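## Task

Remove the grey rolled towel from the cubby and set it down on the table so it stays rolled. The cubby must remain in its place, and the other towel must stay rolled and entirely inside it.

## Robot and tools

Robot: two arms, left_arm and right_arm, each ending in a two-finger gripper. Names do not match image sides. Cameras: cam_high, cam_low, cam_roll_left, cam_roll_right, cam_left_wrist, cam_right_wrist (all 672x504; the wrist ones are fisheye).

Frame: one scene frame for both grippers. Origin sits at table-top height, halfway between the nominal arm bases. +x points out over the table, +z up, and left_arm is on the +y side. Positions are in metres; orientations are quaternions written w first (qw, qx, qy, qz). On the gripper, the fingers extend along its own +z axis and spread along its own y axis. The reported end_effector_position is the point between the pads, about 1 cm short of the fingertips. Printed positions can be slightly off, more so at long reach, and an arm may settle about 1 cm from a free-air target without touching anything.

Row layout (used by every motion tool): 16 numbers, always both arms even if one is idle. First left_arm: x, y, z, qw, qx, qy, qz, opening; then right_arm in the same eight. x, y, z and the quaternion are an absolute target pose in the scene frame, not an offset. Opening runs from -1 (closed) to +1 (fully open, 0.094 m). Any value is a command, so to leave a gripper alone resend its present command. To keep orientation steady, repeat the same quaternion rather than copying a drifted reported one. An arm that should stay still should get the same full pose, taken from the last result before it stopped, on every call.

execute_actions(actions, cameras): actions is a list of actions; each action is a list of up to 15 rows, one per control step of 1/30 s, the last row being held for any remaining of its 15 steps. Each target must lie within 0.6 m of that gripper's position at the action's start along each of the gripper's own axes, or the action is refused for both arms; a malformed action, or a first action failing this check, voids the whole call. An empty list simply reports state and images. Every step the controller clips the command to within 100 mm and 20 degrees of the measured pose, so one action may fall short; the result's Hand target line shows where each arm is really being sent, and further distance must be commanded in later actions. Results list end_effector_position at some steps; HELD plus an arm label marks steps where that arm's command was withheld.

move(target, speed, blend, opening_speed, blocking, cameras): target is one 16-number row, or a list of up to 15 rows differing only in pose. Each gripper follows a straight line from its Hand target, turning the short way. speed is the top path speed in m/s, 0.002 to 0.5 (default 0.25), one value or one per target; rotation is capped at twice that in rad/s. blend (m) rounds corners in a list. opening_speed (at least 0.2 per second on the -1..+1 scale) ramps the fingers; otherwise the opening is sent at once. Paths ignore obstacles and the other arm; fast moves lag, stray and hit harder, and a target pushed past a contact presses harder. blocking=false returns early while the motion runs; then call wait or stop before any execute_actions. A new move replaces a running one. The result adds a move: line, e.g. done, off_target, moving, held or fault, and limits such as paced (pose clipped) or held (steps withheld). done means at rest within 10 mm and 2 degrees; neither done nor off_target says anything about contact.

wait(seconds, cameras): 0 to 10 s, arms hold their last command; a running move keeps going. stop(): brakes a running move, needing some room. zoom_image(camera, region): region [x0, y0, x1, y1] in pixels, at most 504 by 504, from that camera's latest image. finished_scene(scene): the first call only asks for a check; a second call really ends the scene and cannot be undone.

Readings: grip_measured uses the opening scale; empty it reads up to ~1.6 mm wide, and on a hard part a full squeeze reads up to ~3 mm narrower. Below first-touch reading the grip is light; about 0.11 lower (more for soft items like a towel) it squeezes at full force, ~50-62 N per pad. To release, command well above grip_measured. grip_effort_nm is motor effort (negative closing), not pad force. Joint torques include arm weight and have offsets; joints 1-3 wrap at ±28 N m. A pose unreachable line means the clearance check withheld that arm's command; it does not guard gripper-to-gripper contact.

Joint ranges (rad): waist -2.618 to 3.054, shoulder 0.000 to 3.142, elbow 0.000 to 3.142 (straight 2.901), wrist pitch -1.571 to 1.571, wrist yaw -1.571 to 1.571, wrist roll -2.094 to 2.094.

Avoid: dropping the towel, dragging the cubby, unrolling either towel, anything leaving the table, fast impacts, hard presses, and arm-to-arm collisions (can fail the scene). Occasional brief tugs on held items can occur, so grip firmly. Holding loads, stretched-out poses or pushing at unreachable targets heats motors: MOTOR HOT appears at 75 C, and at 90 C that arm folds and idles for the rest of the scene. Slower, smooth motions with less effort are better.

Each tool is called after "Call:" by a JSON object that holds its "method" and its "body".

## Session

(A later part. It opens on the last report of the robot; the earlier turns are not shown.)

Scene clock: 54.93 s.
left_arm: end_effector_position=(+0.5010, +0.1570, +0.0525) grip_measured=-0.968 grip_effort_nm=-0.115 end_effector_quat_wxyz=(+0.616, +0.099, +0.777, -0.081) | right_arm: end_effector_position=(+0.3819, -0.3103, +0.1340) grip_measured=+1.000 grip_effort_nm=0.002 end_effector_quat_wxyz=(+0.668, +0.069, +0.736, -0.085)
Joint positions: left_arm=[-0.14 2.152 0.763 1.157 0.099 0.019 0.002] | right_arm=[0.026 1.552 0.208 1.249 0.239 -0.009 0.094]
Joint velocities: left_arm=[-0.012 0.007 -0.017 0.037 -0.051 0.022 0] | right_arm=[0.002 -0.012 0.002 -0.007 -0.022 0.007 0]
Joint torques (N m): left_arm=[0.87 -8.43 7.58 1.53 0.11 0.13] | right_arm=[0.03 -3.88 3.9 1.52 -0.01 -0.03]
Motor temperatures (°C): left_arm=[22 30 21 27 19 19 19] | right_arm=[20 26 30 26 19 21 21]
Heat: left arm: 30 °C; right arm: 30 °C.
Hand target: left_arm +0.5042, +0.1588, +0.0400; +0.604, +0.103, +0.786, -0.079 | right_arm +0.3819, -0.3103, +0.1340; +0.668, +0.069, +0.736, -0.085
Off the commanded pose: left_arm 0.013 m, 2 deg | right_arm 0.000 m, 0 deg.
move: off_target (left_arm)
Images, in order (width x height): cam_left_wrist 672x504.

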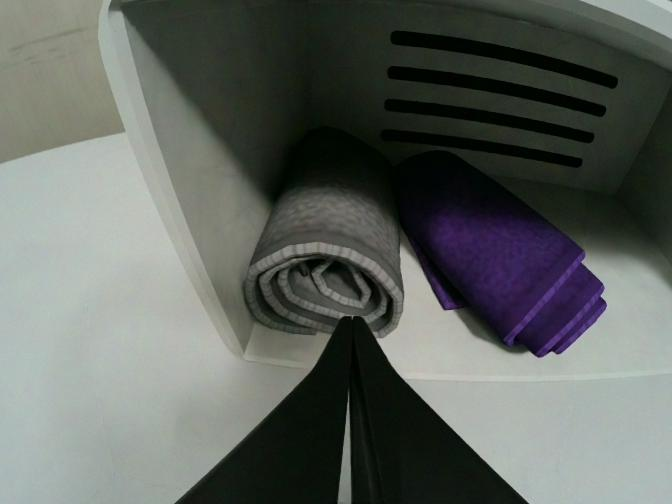

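Call:
{"method": "move", "body": {"target": [[0.512, 0.162, 0.034, 0.6039, 0.1035, 0.7870, -0.0794, -0.97, 0.3819, -0.3103, 0.1340, 0.668, 0.069, 0.736, -0.085, 1.0],[0.552, 0.151, 0.033, 0.6039, 0.1035, 0.7870, -0.0794, -0.97, 0.3819, -0.3103, 0.1340, 0.668, 0.069, 0.736, -0.085, 1.0]], "speed": 0.06, "cameras": ["cam_left_wrist","cam_high"]}}

Call:
{"method": "zoom_image", "body": {"camera": "cam_left_wrist", "region": [150, 150, 550, 450]}}

Call:
{"method": "zoom_image", "body": {"camera": "cam_high", "region": [320, 90, 460, 230]}}

Scene clock: 57.73 s.
left_arm: end_effector_position=(+0.5486, +0.1539, +0.0499) grip_measured=-0.968 grip_effort_nm=-0.115 end_effector_quat_wxyz=(+0.620, +0.098, +0.774, -0.081) | right_arm: end_effector_position=(+0.3819, -0.3103, +0.1340) grip_measured=+1.000 grip_effort_nm=-0.002 end_effector_quat_wxyz=(+0.668, +0.069, +0.736, -0.085)
Joint positions: left_arm=[-0.129 2.262 0.978 1.063 0.109 0.021 0.002] | right_arm=[0.026 1.552 0.208 1.249 0.239 -0.009 0.094]
Joint velocities: left_arm=[0.007 0.007 -0.017 0.007 0.007 -0.007 0] | right_arm=[0.007 -0.022 -0.022 -0.037 0.066 0.022 0]
Joint torques (N m): left_arm=[-0.44 -9.63 8.62 1.43 0 0.11] | right_arm=[0.03 -3.88 3.93 1.53 -0.01 -0.03]
Motor temperatures (°C): left_arm=[22 29 21 27 19 19 19] | right_arm=[20 26 30 26 19 21 21]
Heat: left arm: 29 °C; right arm: 30 °C.
Hand target: left_arm +0.5508, +0.1509, +0.0333; +0.604, +0.103, +0.786, -0.080 | right_arm +0.3819, -0.3103, +0.1340; +0.668, +0.069, +0.736, -0.085
Off the commanded pose: left_arm 0.018 m, 2 deg | right_arm 0.000 m, 0 deg.
move: off_target (left_arm)
Images, in order (width x height): cam_high 672x504, cam_left_wrist 672x504.

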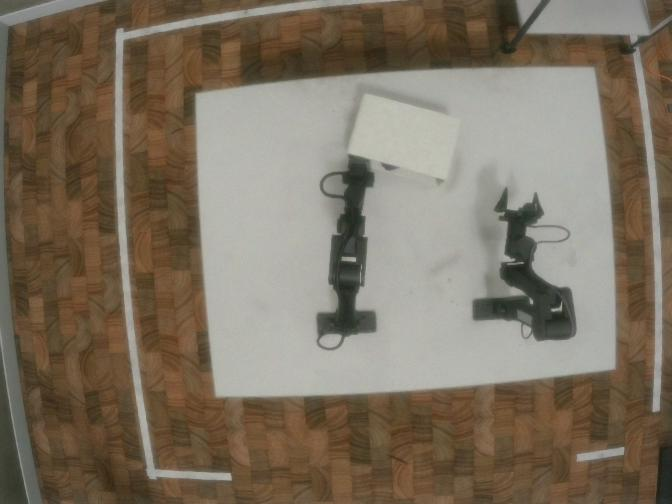

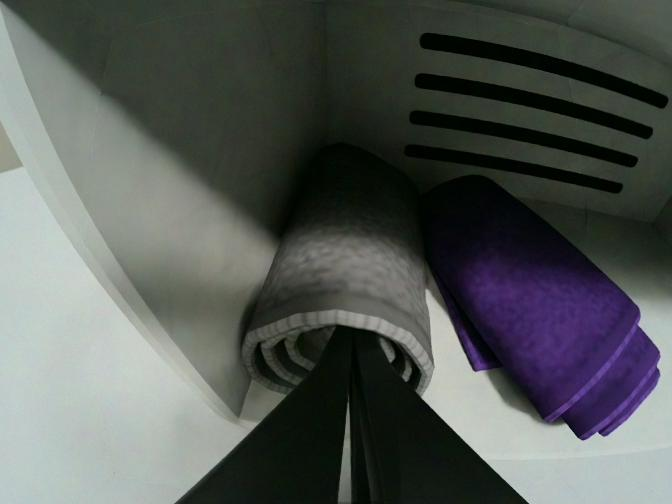

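Scaled by 1.260 from the camera's 672x504 image, which has a finer 960x720 frame.

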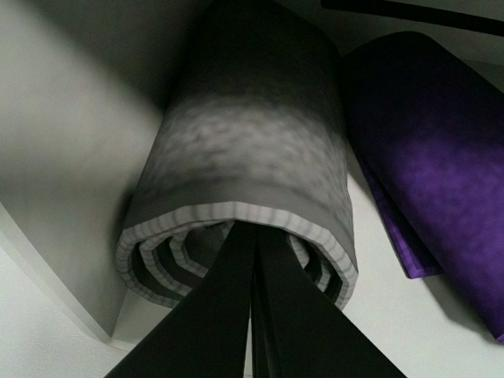

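Scaled by 3.600 from the camera's 672x504 image, which has a finer 960x720 frame.

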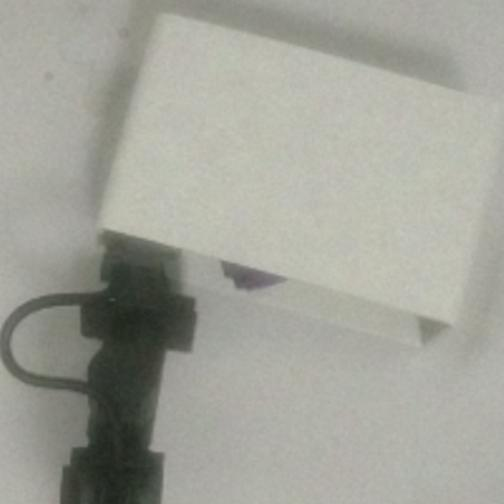

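Call:
{"method": "move", "body": {"target": [0.540, 0.134, 0.034, 0.6039, 0.1035, 0.7870, -0.0794, -0.97, 0.3819, -0.3103, 0.1340, 0.668, 0.069, 0.736, -0.085, 1.0], "speed": 0.05, "cameras": ["cam_left_wrist","cam_high"]}}

Call:
{"method": "zoom_image", "body": {"camera": "cam_left_wrist", "region": [150, 150, 550, 450]}}

Call:
{"method": "zoom_image", "body": {"camera": "cam_high", "region": [320, 90, 460, 230]}}

Scene clock: 59.53 s.
left_arm: end_effector_position=(+0.5455, +0.1362, +0.0498) grip_measured=-0.968 grip_effort_nm=-0.115 end_effector_quat_wxyz=(+0.620, +0.104, +0.774, -0.080) | right_arm: end_effector_position=(+0.3819, -0.3103, +0.1340) grip_measured=+1.000 grip_effort_nm=-0.002 end_effector_quat_wxyz=(+0.668, +0.069, +0.736, -0.085)
Joint positions: left_arm=[-0.173 2.262 0.978 1.063 0.072 0.021 0.002] | right_arm=[0.026 1.552 0.208 1.249 0.239 -0.009 0.094]
Joint velocities: left_arm=[-0.002 0.007 0.012 -0.007 -0.007 0.022 0.001] | right_arm=[0.002 -0.002 -0.007 -0.037 -0.022 -0.022 0]
Joint torques (N m): left_arm=[-0.54 -11.32 4.94 1.65 -0.12 -0.02] | right_arm=[0.03 -3.88 3.92 1.52 -0.01 -0.02]
Motor temperatures (°C): left_arm=[22 29 21 27 19 19 19] | right_arm=[20 26 30 26 19 21 21]
Heat: left arm: 29 °C; right arm: 30 °C.
Hand target: left_arm +0.5397, +0.1342, +0.0342; +0.604, +0.103, +0.787, -0.079 | right_arm +0.3819, -0.3103, +0.1340; +0.668, +0.069, +0.736, -0.085
Off the commanded pose: left_arm 0.017 m, 2 deg | right_arm 0.000 m, 0 deg.
move: off_target (left_arm)
Images, in order (width x height): cam_high 672x504, cam_left_wrist 672x504.

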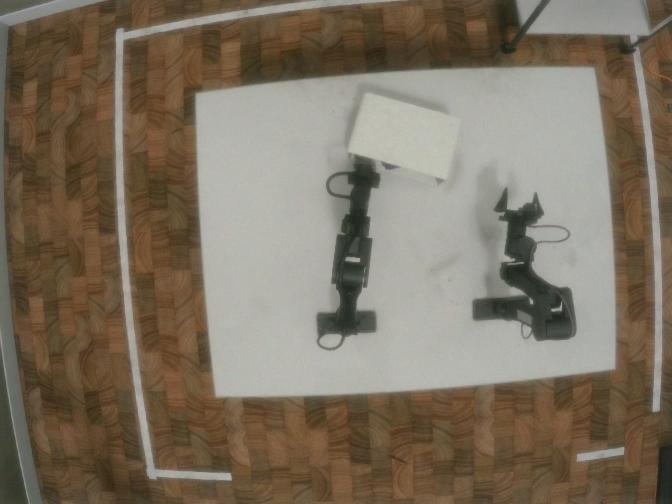

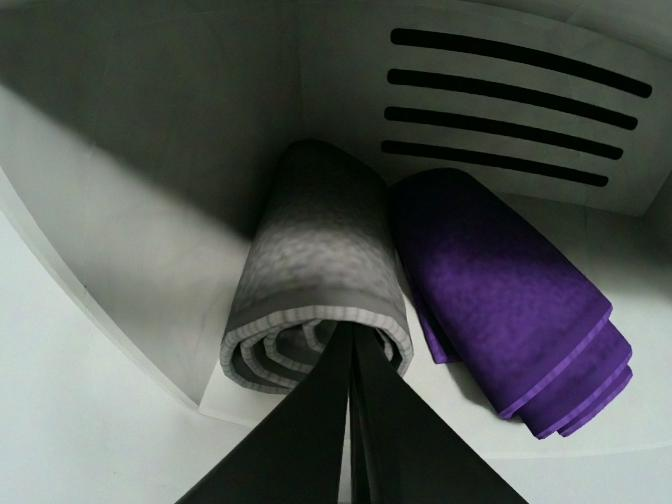

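Scaled by 1.260 from the camera's 672x504 image, which has a finer 960x720 frame.

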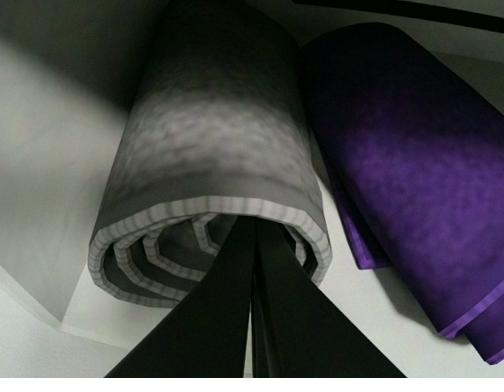

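Scaled by 3.600 from the camera's 672x504 image, which has a finer 960x720 frame.

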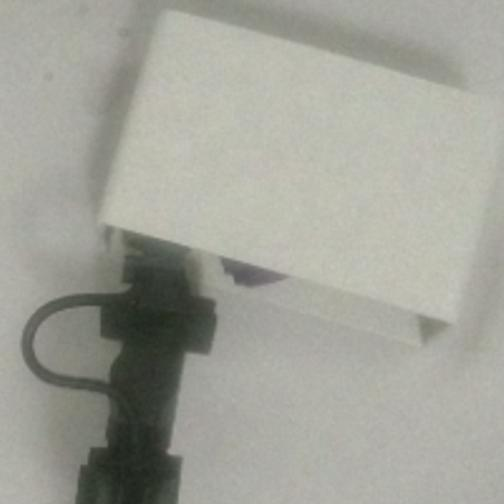

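Call:
{"method": "move", "body": {"target": [[0.534, 0.118, 0.034, 0.6039, 0.1035, 0.7870, -0.0794, -0.97, 0.3819, -0.3103, 0.1340, 0.668, 0.069, 0.736, -0.085, 1.0],[0.450, 0.140, 0.044, 0.6009, 0.1294, 0.7831, -0.0993, -0.97, 0.3819, -0.3103, 0.1340, 0.668, 0.069, 0.736, -0.085, 1.0]], "speed": 0.06, "cameras": ["cam_left_wrist","cam_high"]}}

Call:
{"method": "zoom_image", "body": {"camera": "cam_left_wrist", "region": [150, 50, 650, 400]}}

Call:
{"method": "zoom_image", "body": {"camera": "cam_high", "region": [320, 90, 460, 230]}}

Scene clock: 62.60 s.
left_arm: end_effector_position=(+0.4522, +0.1384, +0.0352) grip_measured=-0.968 grip_effort_nm=-0.120 end_effector_quat_wxyz=(+0.593, +0.125, +0.789, -0.100) | right_arm: end_effector_position=(+0.3819, -0.3103, +0.1340) grip_measured=+1.000 grip_effort_nm=0.002 end_effector_quat_wxyz=(+0.668, +0.069, +0.736, -0.085)
Joint positions: left_arm=[-0.19 2.108 0.59 1.236 0.114 0.022 0.002] | right_arm=[0.026 1.552 0.208 1.249 0.239 -0.009 0.094]
Joint velocities: left_arm=[-0.002 -0.007 0.012 -0.022 -0.037 0.007 -0.001] | right_arm=[0.017 -0.017 0.007 -0.051 -0.037 0.022 0]
Joint torques (N m): left_arm=[0.84 -12.27 3.08 1.88 0.14 0.13] | right_arm=[0.02 -3.89 3.92 1.52 -0.02 -0.03]
Motor temperatures (°C): left_arm=[22 30 21 27 19 19 19] | right_arm=[20 26 30 26 19 21 21]
Heat: left arm: 30 °C; right arm: 30 °C.
Hand target: left_arm +0.4501, +0.1406, +0.0442; +0.601, +0.129, +0.783, -0.099 | right_arm +0.3819, -0.3103, +0.1340; +0.668, +0.069, +0.736, -0.085
Off the commanded pose: left_arm 0.009 m, 1 deg | right_arm 0.000 m, 0 deg.
move: done
Images, in order (width x height): cam_high 672x504, cam_left_wrist 672x504.

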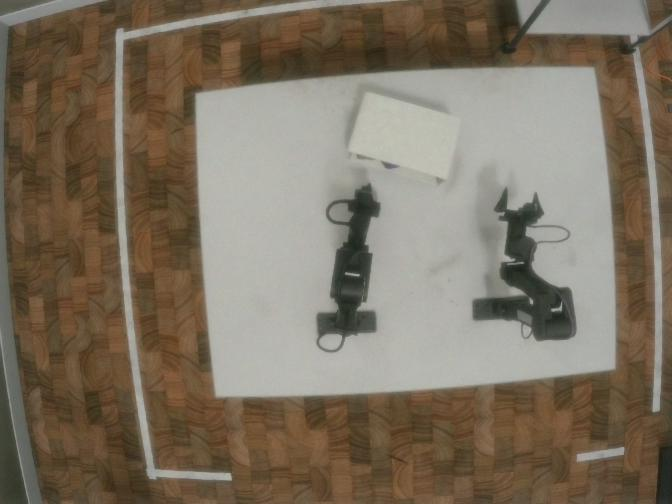

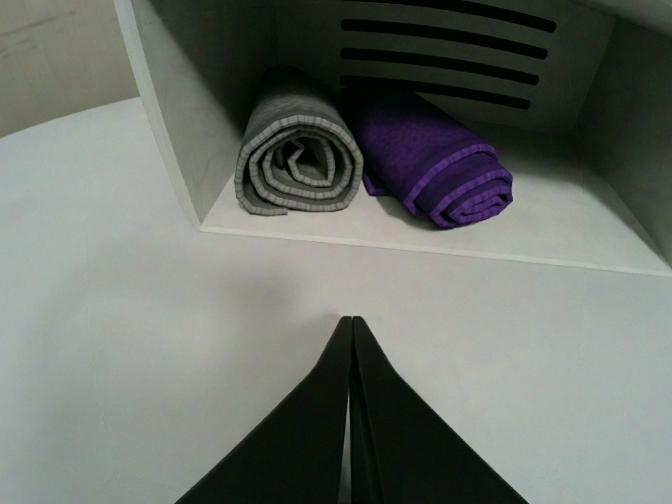

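Scaled by 1.008 from the camera's 672x504 image, which has a finer 960x720 frame.

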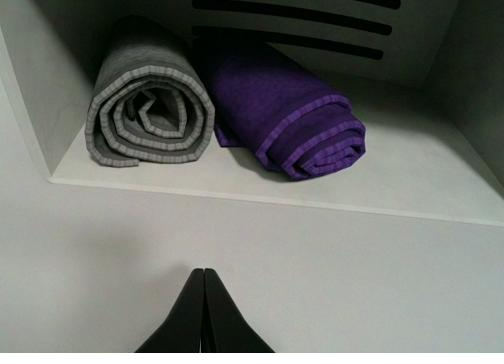

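Scaled by 3.600 from the camera's 672x504 image, which has a finer 960x720 frame.

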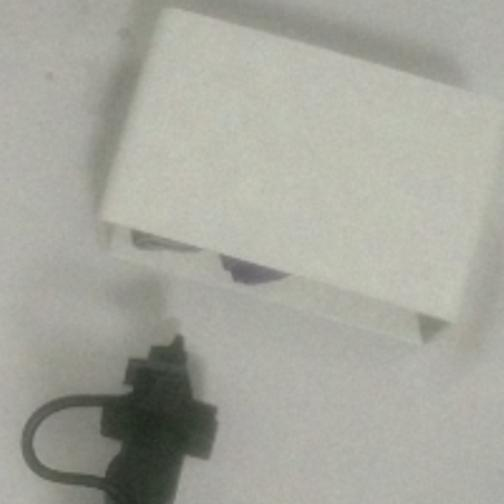

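Call:
{"method": "move", "body": {"target": [[0.510, 0.138, 0.028, 0.6051, 0.0864, 0.7886, -0.0663, 0.62, 0.3819, -0.3103, 0.1340, 0.668, 0.069, 0.736, -0.085, 1.0]], "speed": 0.07, "cameras": ["cam_left_wrist","cam_high"]}}

Call:
{"method": "zoom_image", "body": {"camera": "cam_left_wrist", "region": [150, 100, 570, 410]}}

Call:
{"method": "zoom_image", "body": {"camera": "cam_high", "region": [320, 90, 460, 230]}}

Scene clock: 65.47 s.
left_arm: end_effector_position=(+0.5076, +0.1404, +0.0420) grip_measured=+0.618 grip_effort_nm=0.100 end_effector_quat_wxyz=(+0.619, +0.090, +0.778, -0.066) | right_arm: end_effector_position=(+0.3819, -0.3103, +0.1340) grip_measured=+1.000 grip_effort_nm=0.002 end_effector_quat_wxyz=(+0.668, +0.069, +0.736, -0.085)
Joint positions: left_arm=[-0.202 2.213 0.806 1.18 0.004 0.009 0.076] | right_arm=[0.026 1.552 0.208 1.249 0.239 -0.009 0.094]
Joint velocities: left_arm=[0.007 -0.012 0.002 -0.007 -0.081 0.051 0] | right_arm=[0.002 0.017 0.007 -0.066 0.022 0.007 0]
Joint torques (N m): left_arm=[-0.76 -8.73 7.41 1.53 -0.15 -0.11] | right_arm=[0.03 -3.89 3.92 1.52 -0.02 -0.03]
Motor temperatures (°C): left_arm=[22 30 21 27 19 19 19] | right_arm=[20 26 30 26 19 21 21]
Heat: left arm: 30 °C; right arm: 30 °C.
Hand target: left_arm +0.5094, +0.1378, +0.0281; +0.605, +0.087, +0.788, -0.066 | right_arm +0.3819, -0.3103, +0.1340; +0.668, +0.069, +0.736, -0.085
Off the commanded pose: left_arm 0.014 m, 2 deg | right_arm 0.000 m, 0 deg.
move: off_target (left_arm)
Images, in order (width x height): cam_high 672x504, cam_left_wrist 672x504.

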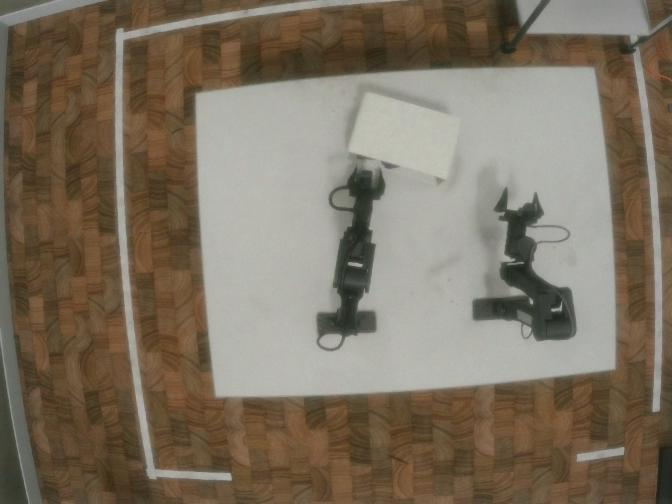

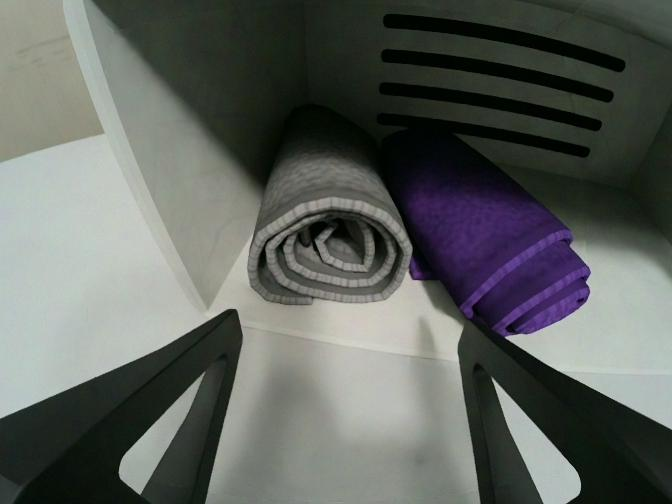

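Scaled by 1.200 from the camera's 672x504 image, which has a finer 960x720 frame.

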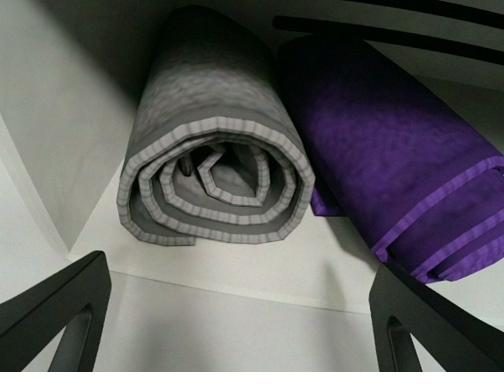

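Scaled by 3.600 from the camera's 672x504 image, which has a finer 960x720 frame.

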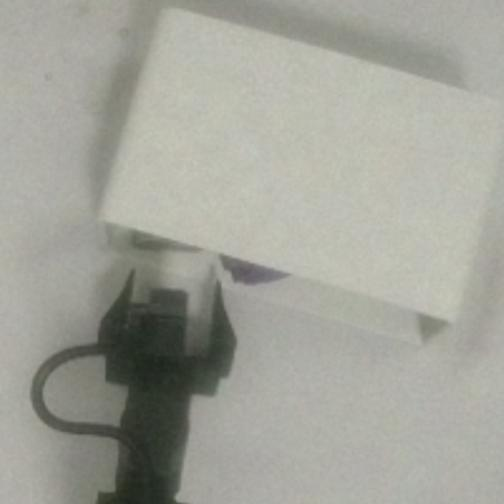

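Call:
{"method": "move", "body": {"target": [[0.512, 0.143, 0.026, 0.6051, 0.0864, 0.7886, -0.0663, 0.57, 0.3819, -0.3103, 0.1340, 0.668, 0.069, 0.736, -0.085, 1.0],[0.550, 0.134, 0.025, 0.6051, 0.0864, 0.7886, -0.0663, 0.57, 0.3819, -0.3103, 0.1340, 0.668, 0.069, 0.736, -0.085, 1.0]], "speed": 0.06, "cameras": ["cam_left_wrist","cam_high"]}}

Call:
{"method": "zoom_image", "body": {"camera": "cam_left_wrist", "region": [150, 150, 570, 460]}}

Call:
{"method": "zoom_image", "body": {"camera": "cam_high", "region": [320, 90, 460, 230]}}

Scene clock: 67.83 s.
left_arm: end_effector_position=(+0.5459, +0.1321, +0.0406) grip_measured=+0.572 grip_effort_nm=-0.115 end_effector_quat_wxyz=(+0.619, +0.090, +0.777, -0.066) | right_arm: end_effector_position=(+0.3819, -0.3103, +0.1340) grip_measured=+1.000 grip_effort_nm=-0.002 end_effector_quat_wxyz=(+0.668, +0.069, +0.736, -0.085)
Joint positions: left_arm=[-0.202 2.291 0.986 1.078 0.004 0.009 0.074] | right_arm=[0.026 1.552 0.208 1.249 0.239 -0.009 0.094]
Joint velocities: left_arm=[-0.012 -0.017 -0.002 0.066 0.022 0.007 0] | right_arm=[0.012 0.007 -0.002 -0.007 -0.051 -0.022 0]
Joint torques (N m): left_arm=[0.64 -9.74 8.31 1.54 0 -0.06] | right_arm=[0.02 -3.88 3.92 1.52 -0.01 -0.03]
Motor temperatures (°C): left_arm=[22 30 21 27 19 19 19] | right_arm=[20 26 30 26 19 21 21]
Heat: left arm: 30 °C; right arm: 30 °C.
Hand target: left_arm +0.5489, +0.1340, +0.0251; +0.605, +0.086, +0.789, -0.066 | right_arm +0.3819, -0.3103, +0.1340; +0.668, +0.069, +0.736, -0.085
Off the commanded pose: left_arm 0.016 m, 2 deg | right_arm 0.000 m, 0 deg.
move: off_target (left_arm)
Images, in order (width x height): cam_high 672x504, cam_left_wrist 672x504.

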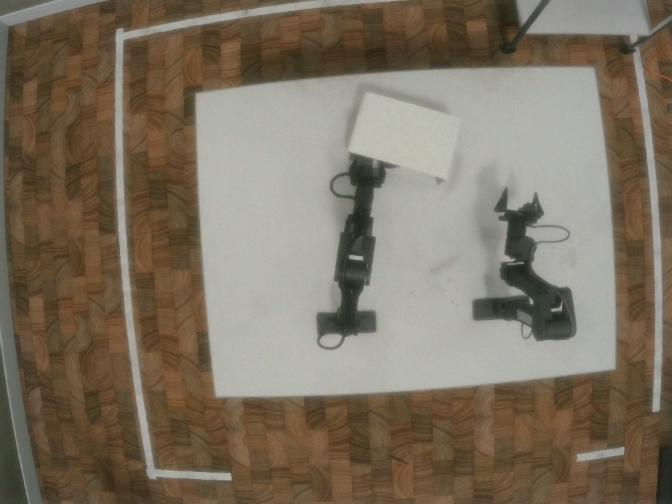

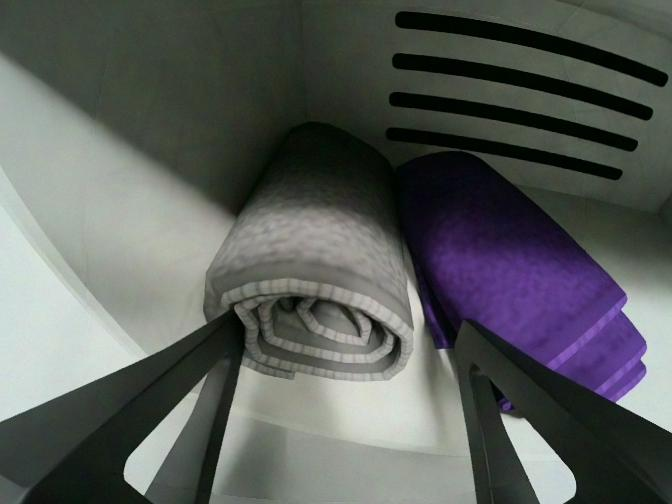

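Scaled by 1.200 from the camera's 672x504 image, which has a finer 960x720 frame.

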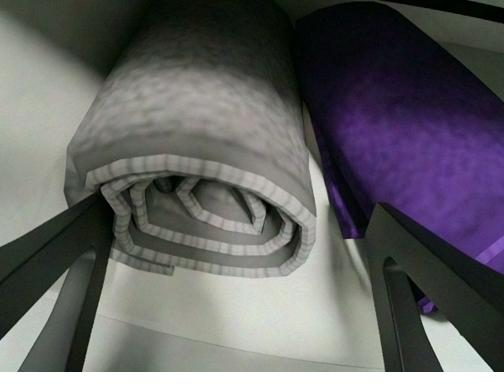

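Scaled by 3.600 from the camera's 672x504 image, which has a finer 960x720 frame.

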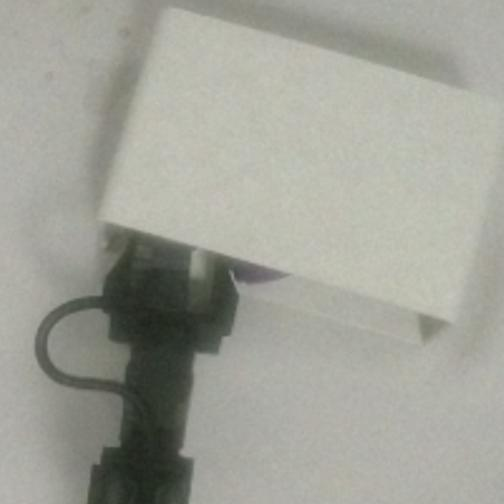

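Call:
{"method": "move", "body": {"target": [[0.5195, 0.1405, 0.026, 0.6051, 0.0864, 0.7886, -0.0663, 0.70, 0.3819, -0.3103, 0.1340, 0.668, 0.069, 0.736, -0.085, 1.0],[0.522, 0.151, 0.026, 0.6051, 0.0864, 0.7886, -0.0663, 0.70, 0.3819, -0.3103, 0.1340, 0.668, 0.069, 0.736, -0.085, 1.0],[0.549, 0.1455, 0.025, 0.6051, 0.0864, 0.7886, -0.0663, 0.70, 0.3819, -0.3103, 0.1340, 0.668, 0.069, 0.736, -0.085, 1.0]], "speed": 0.06, "cameras": ["cam_left_wrist","cam_high"]}}

Call:
{"method": "zoom_image", "body": {"camera": "cam_left_wrist", "region": [150, 150, 570, 460]}}

Call:
{"method": "zoom_image", "body": {"camera": "cam_high", "region": [320, 90, 460, 230]}}

Scene clock: 71.47 s.
left_arm: end_effector_position=(+0.5464, +0.1444, +0.0403) grip_measured=+0.698 grip_effort_nm=0.100 end_effector_quat_wxyz=(+0.619, +0.083, +0.778, -0.067) | right_arm: end_effector_position=(+0.3819, -0.3103, +0.1340) grip_measured=+1.000 grip_effort_nm=0.002 end_effector_quat_wxyz=(+0.668, +0.069, +0.736, -0.085)
Joint positions: left_arm=[-0.174 2.288 0.977 1.085 0.025 0.003 0.08] | right_arm=[0.026 1.552 0.208 1.249 0.239 -0.009 0.094]
Joint velocities: left_arm=[0.007 -0.002 -0.002 0.037 -0.066 -0.007 0] | right_arm=[0.002 0.002 -0.007 0.051 -0.022 -0.037 0]
Joint torques (N m): left_arm=[0.61 -9.98 7.83 1.57 0.1 0.08] | right_arm=[0.05 -3.89 3.93 1.52 -0.02 -0.02]
Motor temperatures (°C): left_arm=[22 30 21 28 19 19 19] | right_arm=[20 26 30 26 19 21 21]
Heat: left arm: 30 °C; right arm: 30 °C.
Hand target: left_arm +0.5482, +0.1456, +0.0252; +0.605, +0.086, +0.789, -0.067 | right_arm +0.3819, -0.3103, +0.1340; +0.668, +0.069, +0.736, -0.085
Off the commanded pose: left_arm 0.016 m, 2 deg | right_arm 0.000 m, 0 deg.
move: off_target (left_arm)
Images, in order (width x height): cam_high 672x504, cam_left_wrist 672x504.

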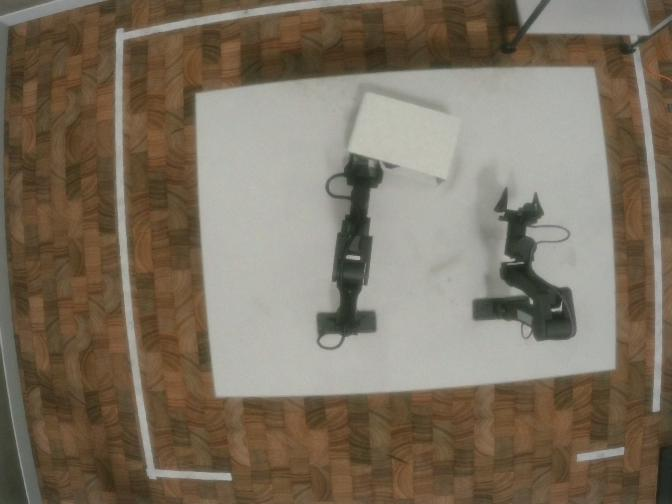

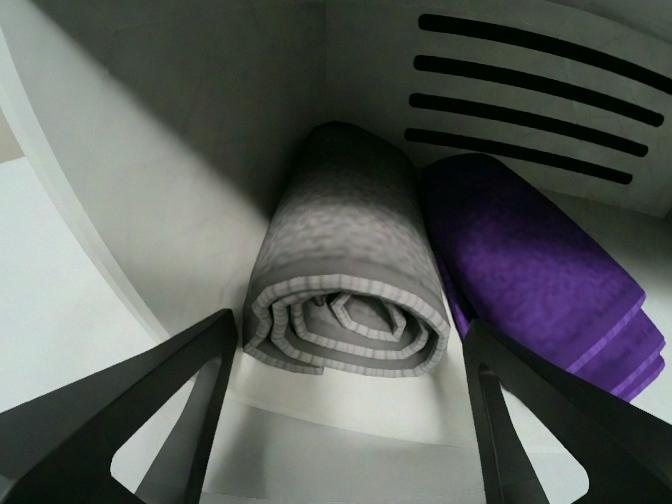

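Scaled by 1.200 from the camera's 672x504 image, which has a finer 960x720 frame.

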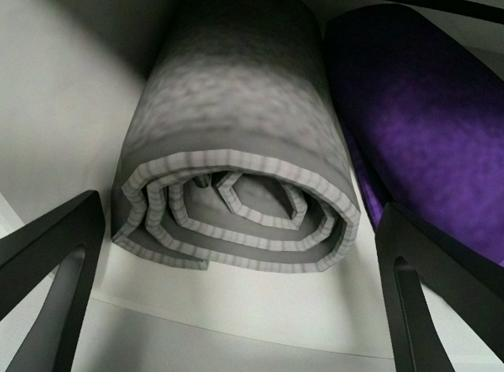

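Scaled by 3.600 from the camera's 672x504 image, which has a finer 960x720 frame.

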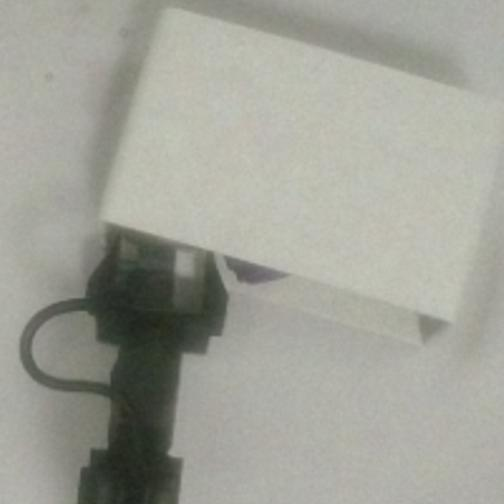

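Call:
{"method": "move", "body": {"target": [0.572,0.1405,0.025,0.6051,0.0864,0.7886,-0.0663,0.70,0.3819,-0.3103,0.1340,0.668,0.069,0.736,-0.085,1.0], "speed": 0.05, "cameras": ["cam_high","cam_left_wrist"]}}

Call:
{"method": "zoom_image", "body": {"camera": "cam_left_wrist", "region": [130, 150, 570, 480]}}

Call:
{"method": "zoom_image", "body": {"camera": "cam_high", "region": [320, 90, 460, 230]}}

Scene clock: 74.60 s.
left_arm: end_effector_position=(+0.5665, +0.1406, +0.0346) grip_measured=+0.698 grip_effort_nm=0.090 end_effector_quat_wxyz=(+0.612, +0.083, +0.784, -0.067) | right_arm: end_effector_position=(+0.3819, -0.3103, +0.1340) grip_measured=+1.000 grip_effort_nm=0.002 end_effector_quat_wxyz=(+0.668, +0.069, +0.736, -0.085)
Joint positions: left_arm=[-0.174 2.336 1.08 1.011 0.025 0.003 0.08] | right_arm=[0.026 1.552 0.208 1.249 0.239 -0.009 0.094]
Joint velocities: left_arm=[0.012 0.007 -0.007 -0.066 0.007 0.022 -0.001] | right_arm=[-0.002 -0.017 -0.002 -0.081 -0.066 -0.007 0]
Joint torques (N m): left_arm=[0.4 -10.69 9.2 1.62 0.08 0.07] | right_arm=[0.03 -3.9 3.92 1.52 -0.02 -0.02]
Motor temperatures (°C): left_arm=[22 30 21 28 19 19 19] | right_arm=[20 26 30 26 19 21 21]
Heat: left arm: 30 °C; right arm: 30 °C.
Hand target: left_arm +0.5713, +0.1405, +0.0250; +0.605, +0.086, +0.789, -0.067 | right_arm +0.3819, -0.3103, +0.1340; +0.668, +0.069, +0.736, -0.085
Off the commanded pose: left_arm 0.011 m, 1 deg | right_arm 0.000 m, 0 deg.
move: off_target (left_arm)
Images, in order (width x height): cam_high 672x504, cam_left_wrist 672x504.

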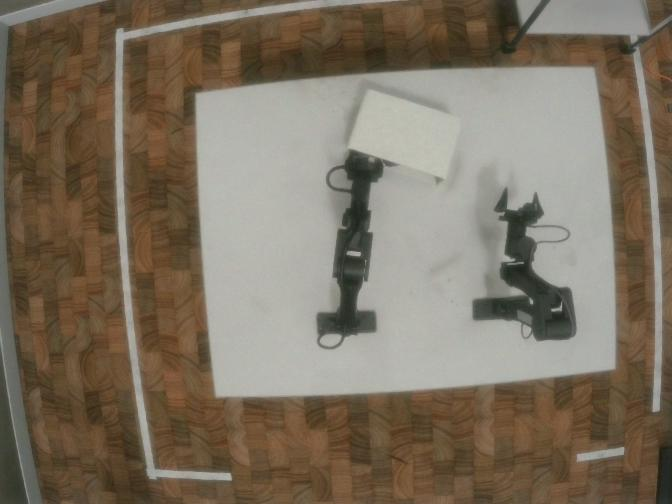

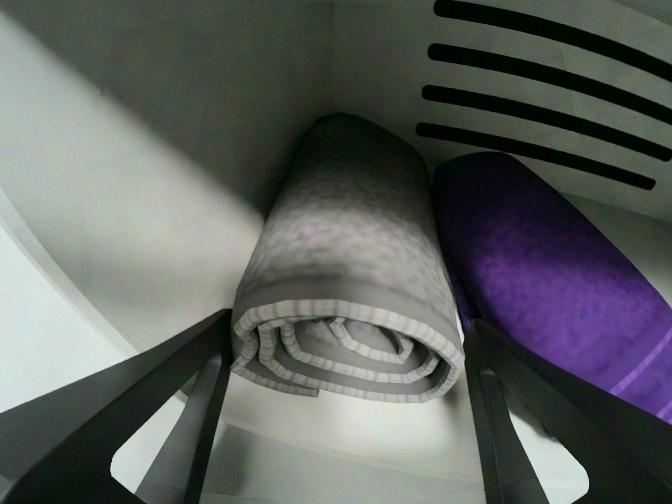

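Scaled by 1.145 from the camera's 672x504 image, which has a finer 960x720 frame.

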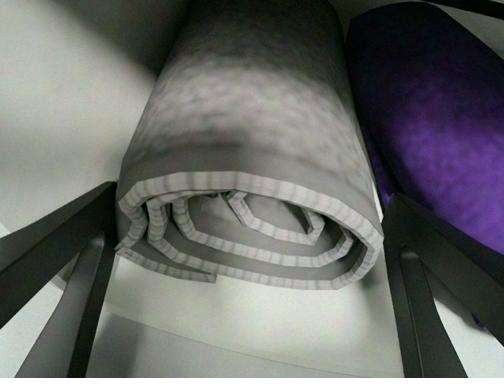

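Scaled by 3.600 from the camera's 672x504 image, which has a finer 960x720 frame.

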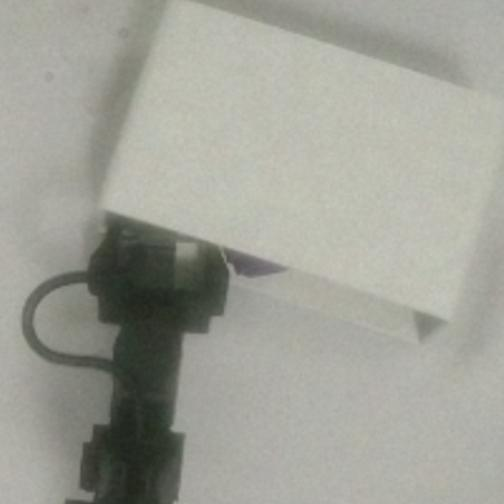

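Call:
{"method": "move", "body": {"target": [0.594,0.1385,0.026,0.6051,0.0864,0.7886,-0.0663,0.78,0.3819,-0.3103,0.1340,0.668,0.069,0.736,-0.085,1.0], "speed": 0.05, "cameras": ["cam_high","cam_left_wrist"]}}

Call:
{"method": "zoom_image", "body": {"camera": "cam_high", "region": [320, 90, 460, 230]}}

Scene clock: 76.03 s.
left_arm: end_effector_position=(+0.5879, +0.1372, +0.0348) grip_measured=+0.778 grip_effort_nm=0.100 end_effector_quat_wxyz=(+0.611, +0.083, +0.785, -0.066) | right_arm: end_effector_position=(+0.3819, -0.3103, +0.1340) grip_measured=+1.000 grip_effort_nm=-0.002 end_effector_quat_wxyz=(+0.668, +0.069, +0.736, -0.085)
Joint positions: left_arm=[-0.173 2.379 1.19 0.941 0.025 0.003 0.084] | right_arm=[0.026 1.552 0.208 1.249 0.239 -0.009 0.094]
Joint velocities: left_arm=[0.002 -0.007 -0.002 -0.066 0.007 0.007 0.001] | right_arm=[-0.017 -0.002 -0.002 0.066 -0.095 0.066 0]
Joint torques (N m): left_arm=[0.76 -11.37 9.77 1.64 0.12 0.09] | right_arm=[0.03 -3.89 3.93 1.52 -0.01 -0.02]
Motor temperatures (°C): left_arm=[22 30 21 28 19 19 19] | right_arm=[20 26 30 26 19 21 21]
Heat: left arm: 30 °C; right arm: 30 °C.
Hand target: left_arm +0.5934, +0.1384, +0.0261; +0.605, +0.086, +0.789, -0.066 | right_arm +0.3819, -0.3103, +0.1340; +0.668, +0.069, +0.736, -0.085
Off the commanded pose: left_arm 0.011 m, 1 deg | right_arm 0.000 m, 0 deg.
move: off_target (left_arm)
Images, in order (width x height): cam_high 672x504, cam_left_wrist 672x504.

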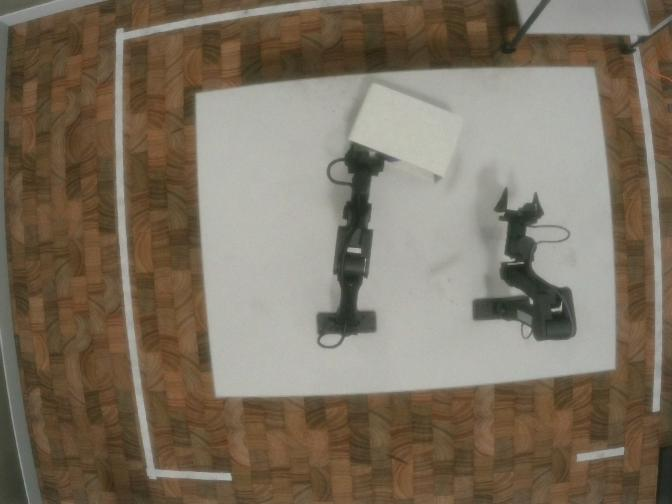

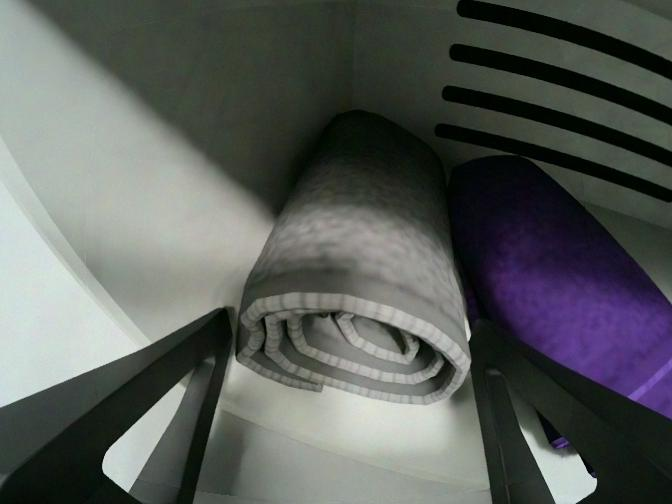

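Scaled by 3.600 from the camera's 672x504 image, which has a finer 960x720 frame.

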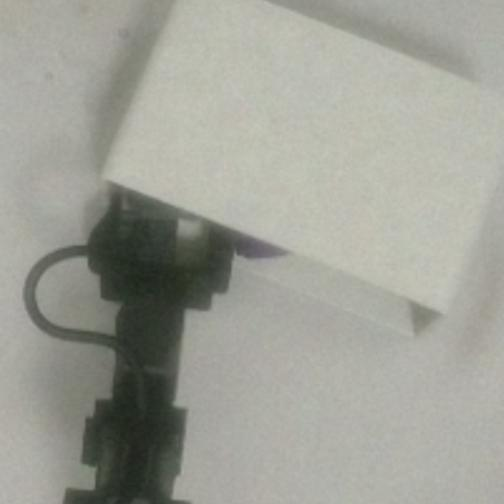

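Call:
{"method": "zoom_image", "body": {"camera": "cam_left_wrist", "region": [400, 230, 672, 504]}}

Call:
{"method": "zoom_image", "body": {"camera": "cam_left_wrist", "region": [0, 170, 340, 504]}}

Call:
{"method": "wait", "body": {"seconds": 0}}

Scaled by 1.839 from the camera's 672x504 image, which has a finer 960x720 frame.

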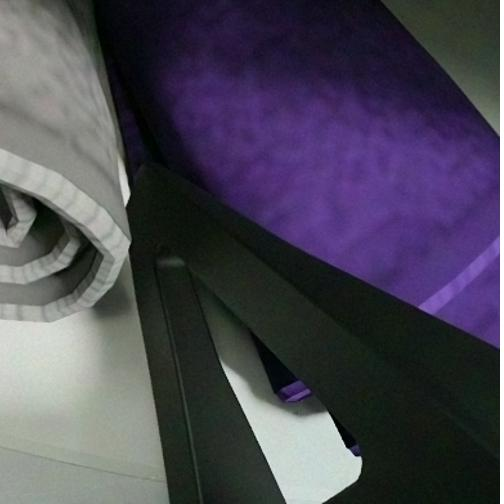

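Scaled by 1.482 from the camera's 672x504 image, which has a finer 960x720 frame.

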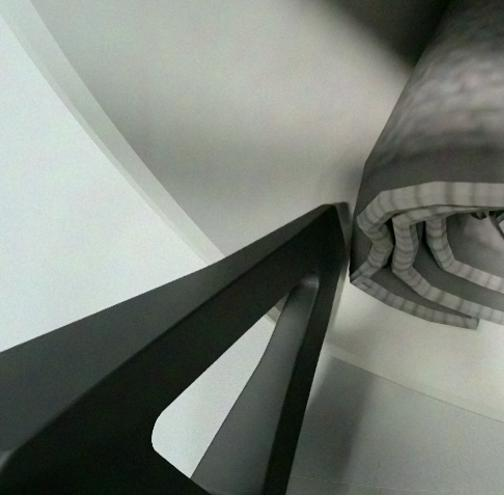

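Scene clock: 77.40 s.
left_arm: end_effector_position=(+0.5879, +0.1371, +0.0348) grip_measured=+0.778 grip_effort_nm=0.095 end_effector_quat_wxyz=(+0.611, +0.083, +0.785, -0.066) | right_arm: end_effector_position=(+0.3819, -0.3103, +0.1340) grip_measured=+1.000 grip_effort_nm=-0.002 end_effector_quat_wxyz=(+0.668, +0.069, +0.736, -0.085)
Joint positions: left_arm=[-0.173 2.379 1.19 0.941 0.025 0.003 0.084] | right_arm=[0.026 1.552 0.208 1.249 0.239 -0.009 0.094]
Joint velocities: left_arm=[-0.022 -0.007 -0.007 0.037 -0.066 0.037 0] | right_arm=[-0.022 0.007 -0.007 0.007 0.007 -0.066 0]
Joint torques (N m): left_arm=[0.76 -11.37 9.76 1.65 0.12 0.09] | right_arm=[0.02 -3.89 3.93 1.52 -0.01 -0.02]
Motor temperatures (°C): left_arm=[22 30 22 28 19 19 19] | right_arm=[20 26 30 26 19 21 21]
Heat: left arm: 30 °C; right arm: 30 °C.
Hand target: left_arm +0.5933, +0.1384, +0.0261; +0.605, +0.086, +0.789, -0.067 | right_arm +0.3819, -0.3103, +0.1340; +0.668, +0.069, +0.736, -0.085
Tool commands: left_gripper/opening=+0.78 right_gripper/opening=+1.0
Off the commanded pose: left_arm 0.011 m, 1 deg | right_arm 0.000 m, 0 deg.

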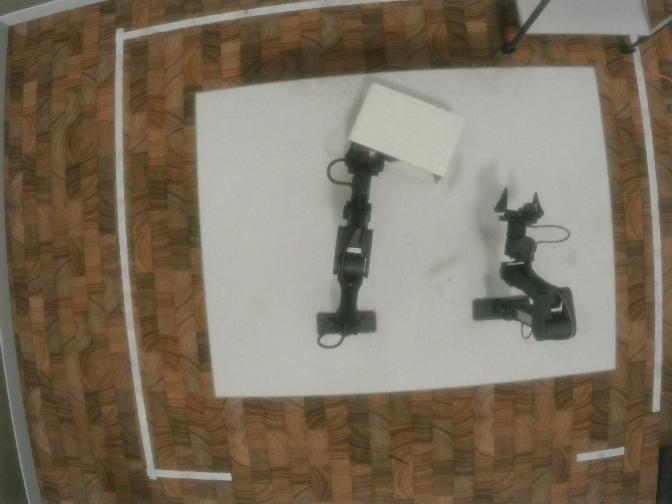

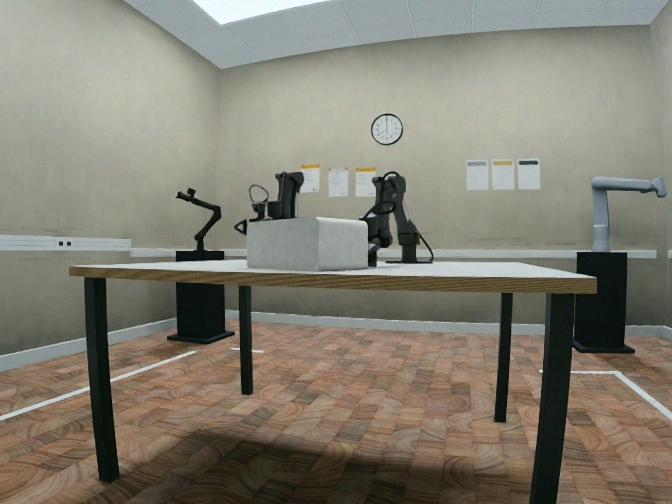

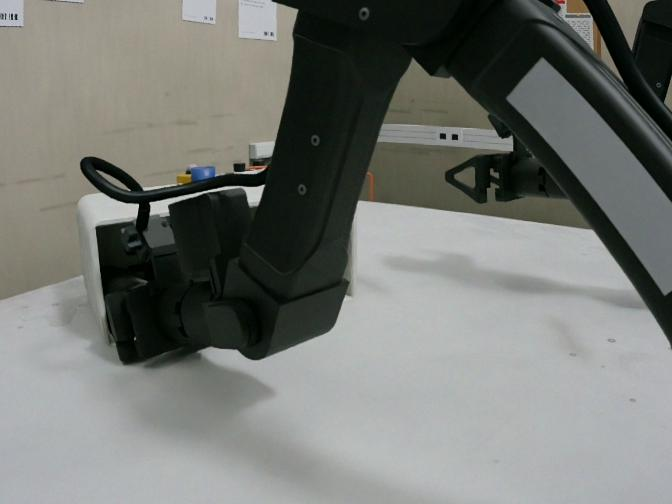

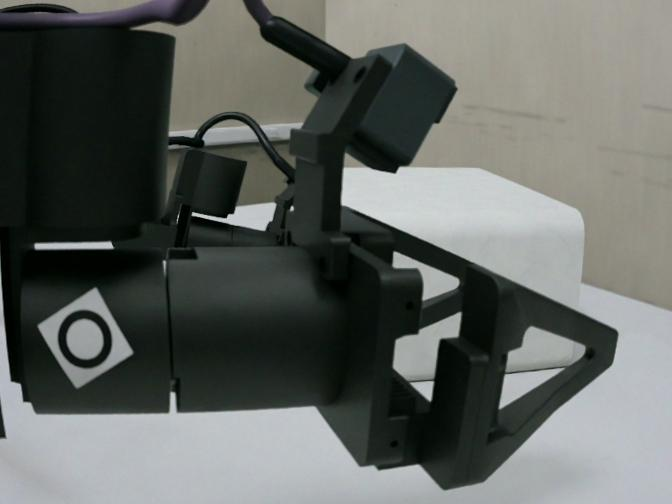

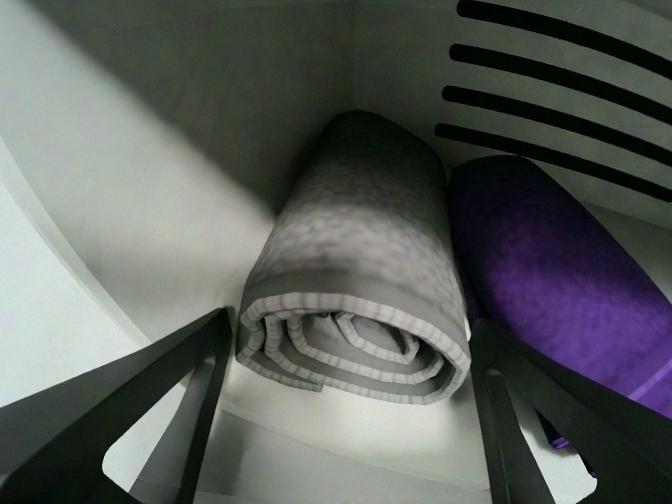

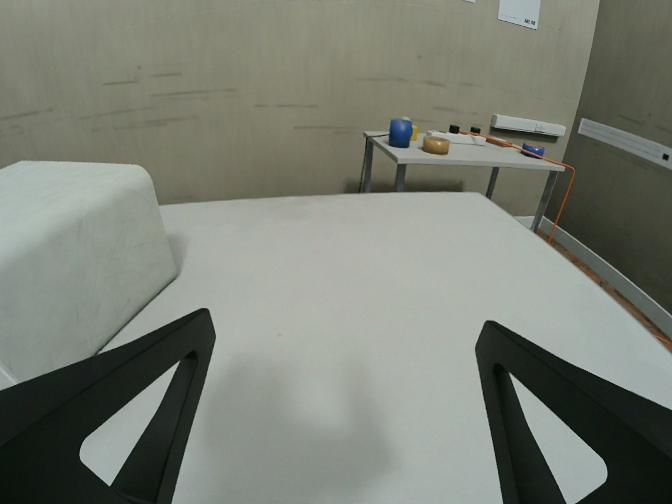

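Call:
{"method": "zoom_image", "body": {"camera": "cam_roll_left", "region": [60, 140, 360, 390]}}

Scaled by 1.680 from the camera's 672x504 image, which has a finer 960x720 frame.

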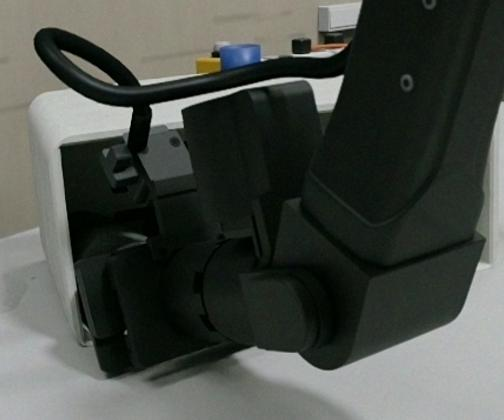

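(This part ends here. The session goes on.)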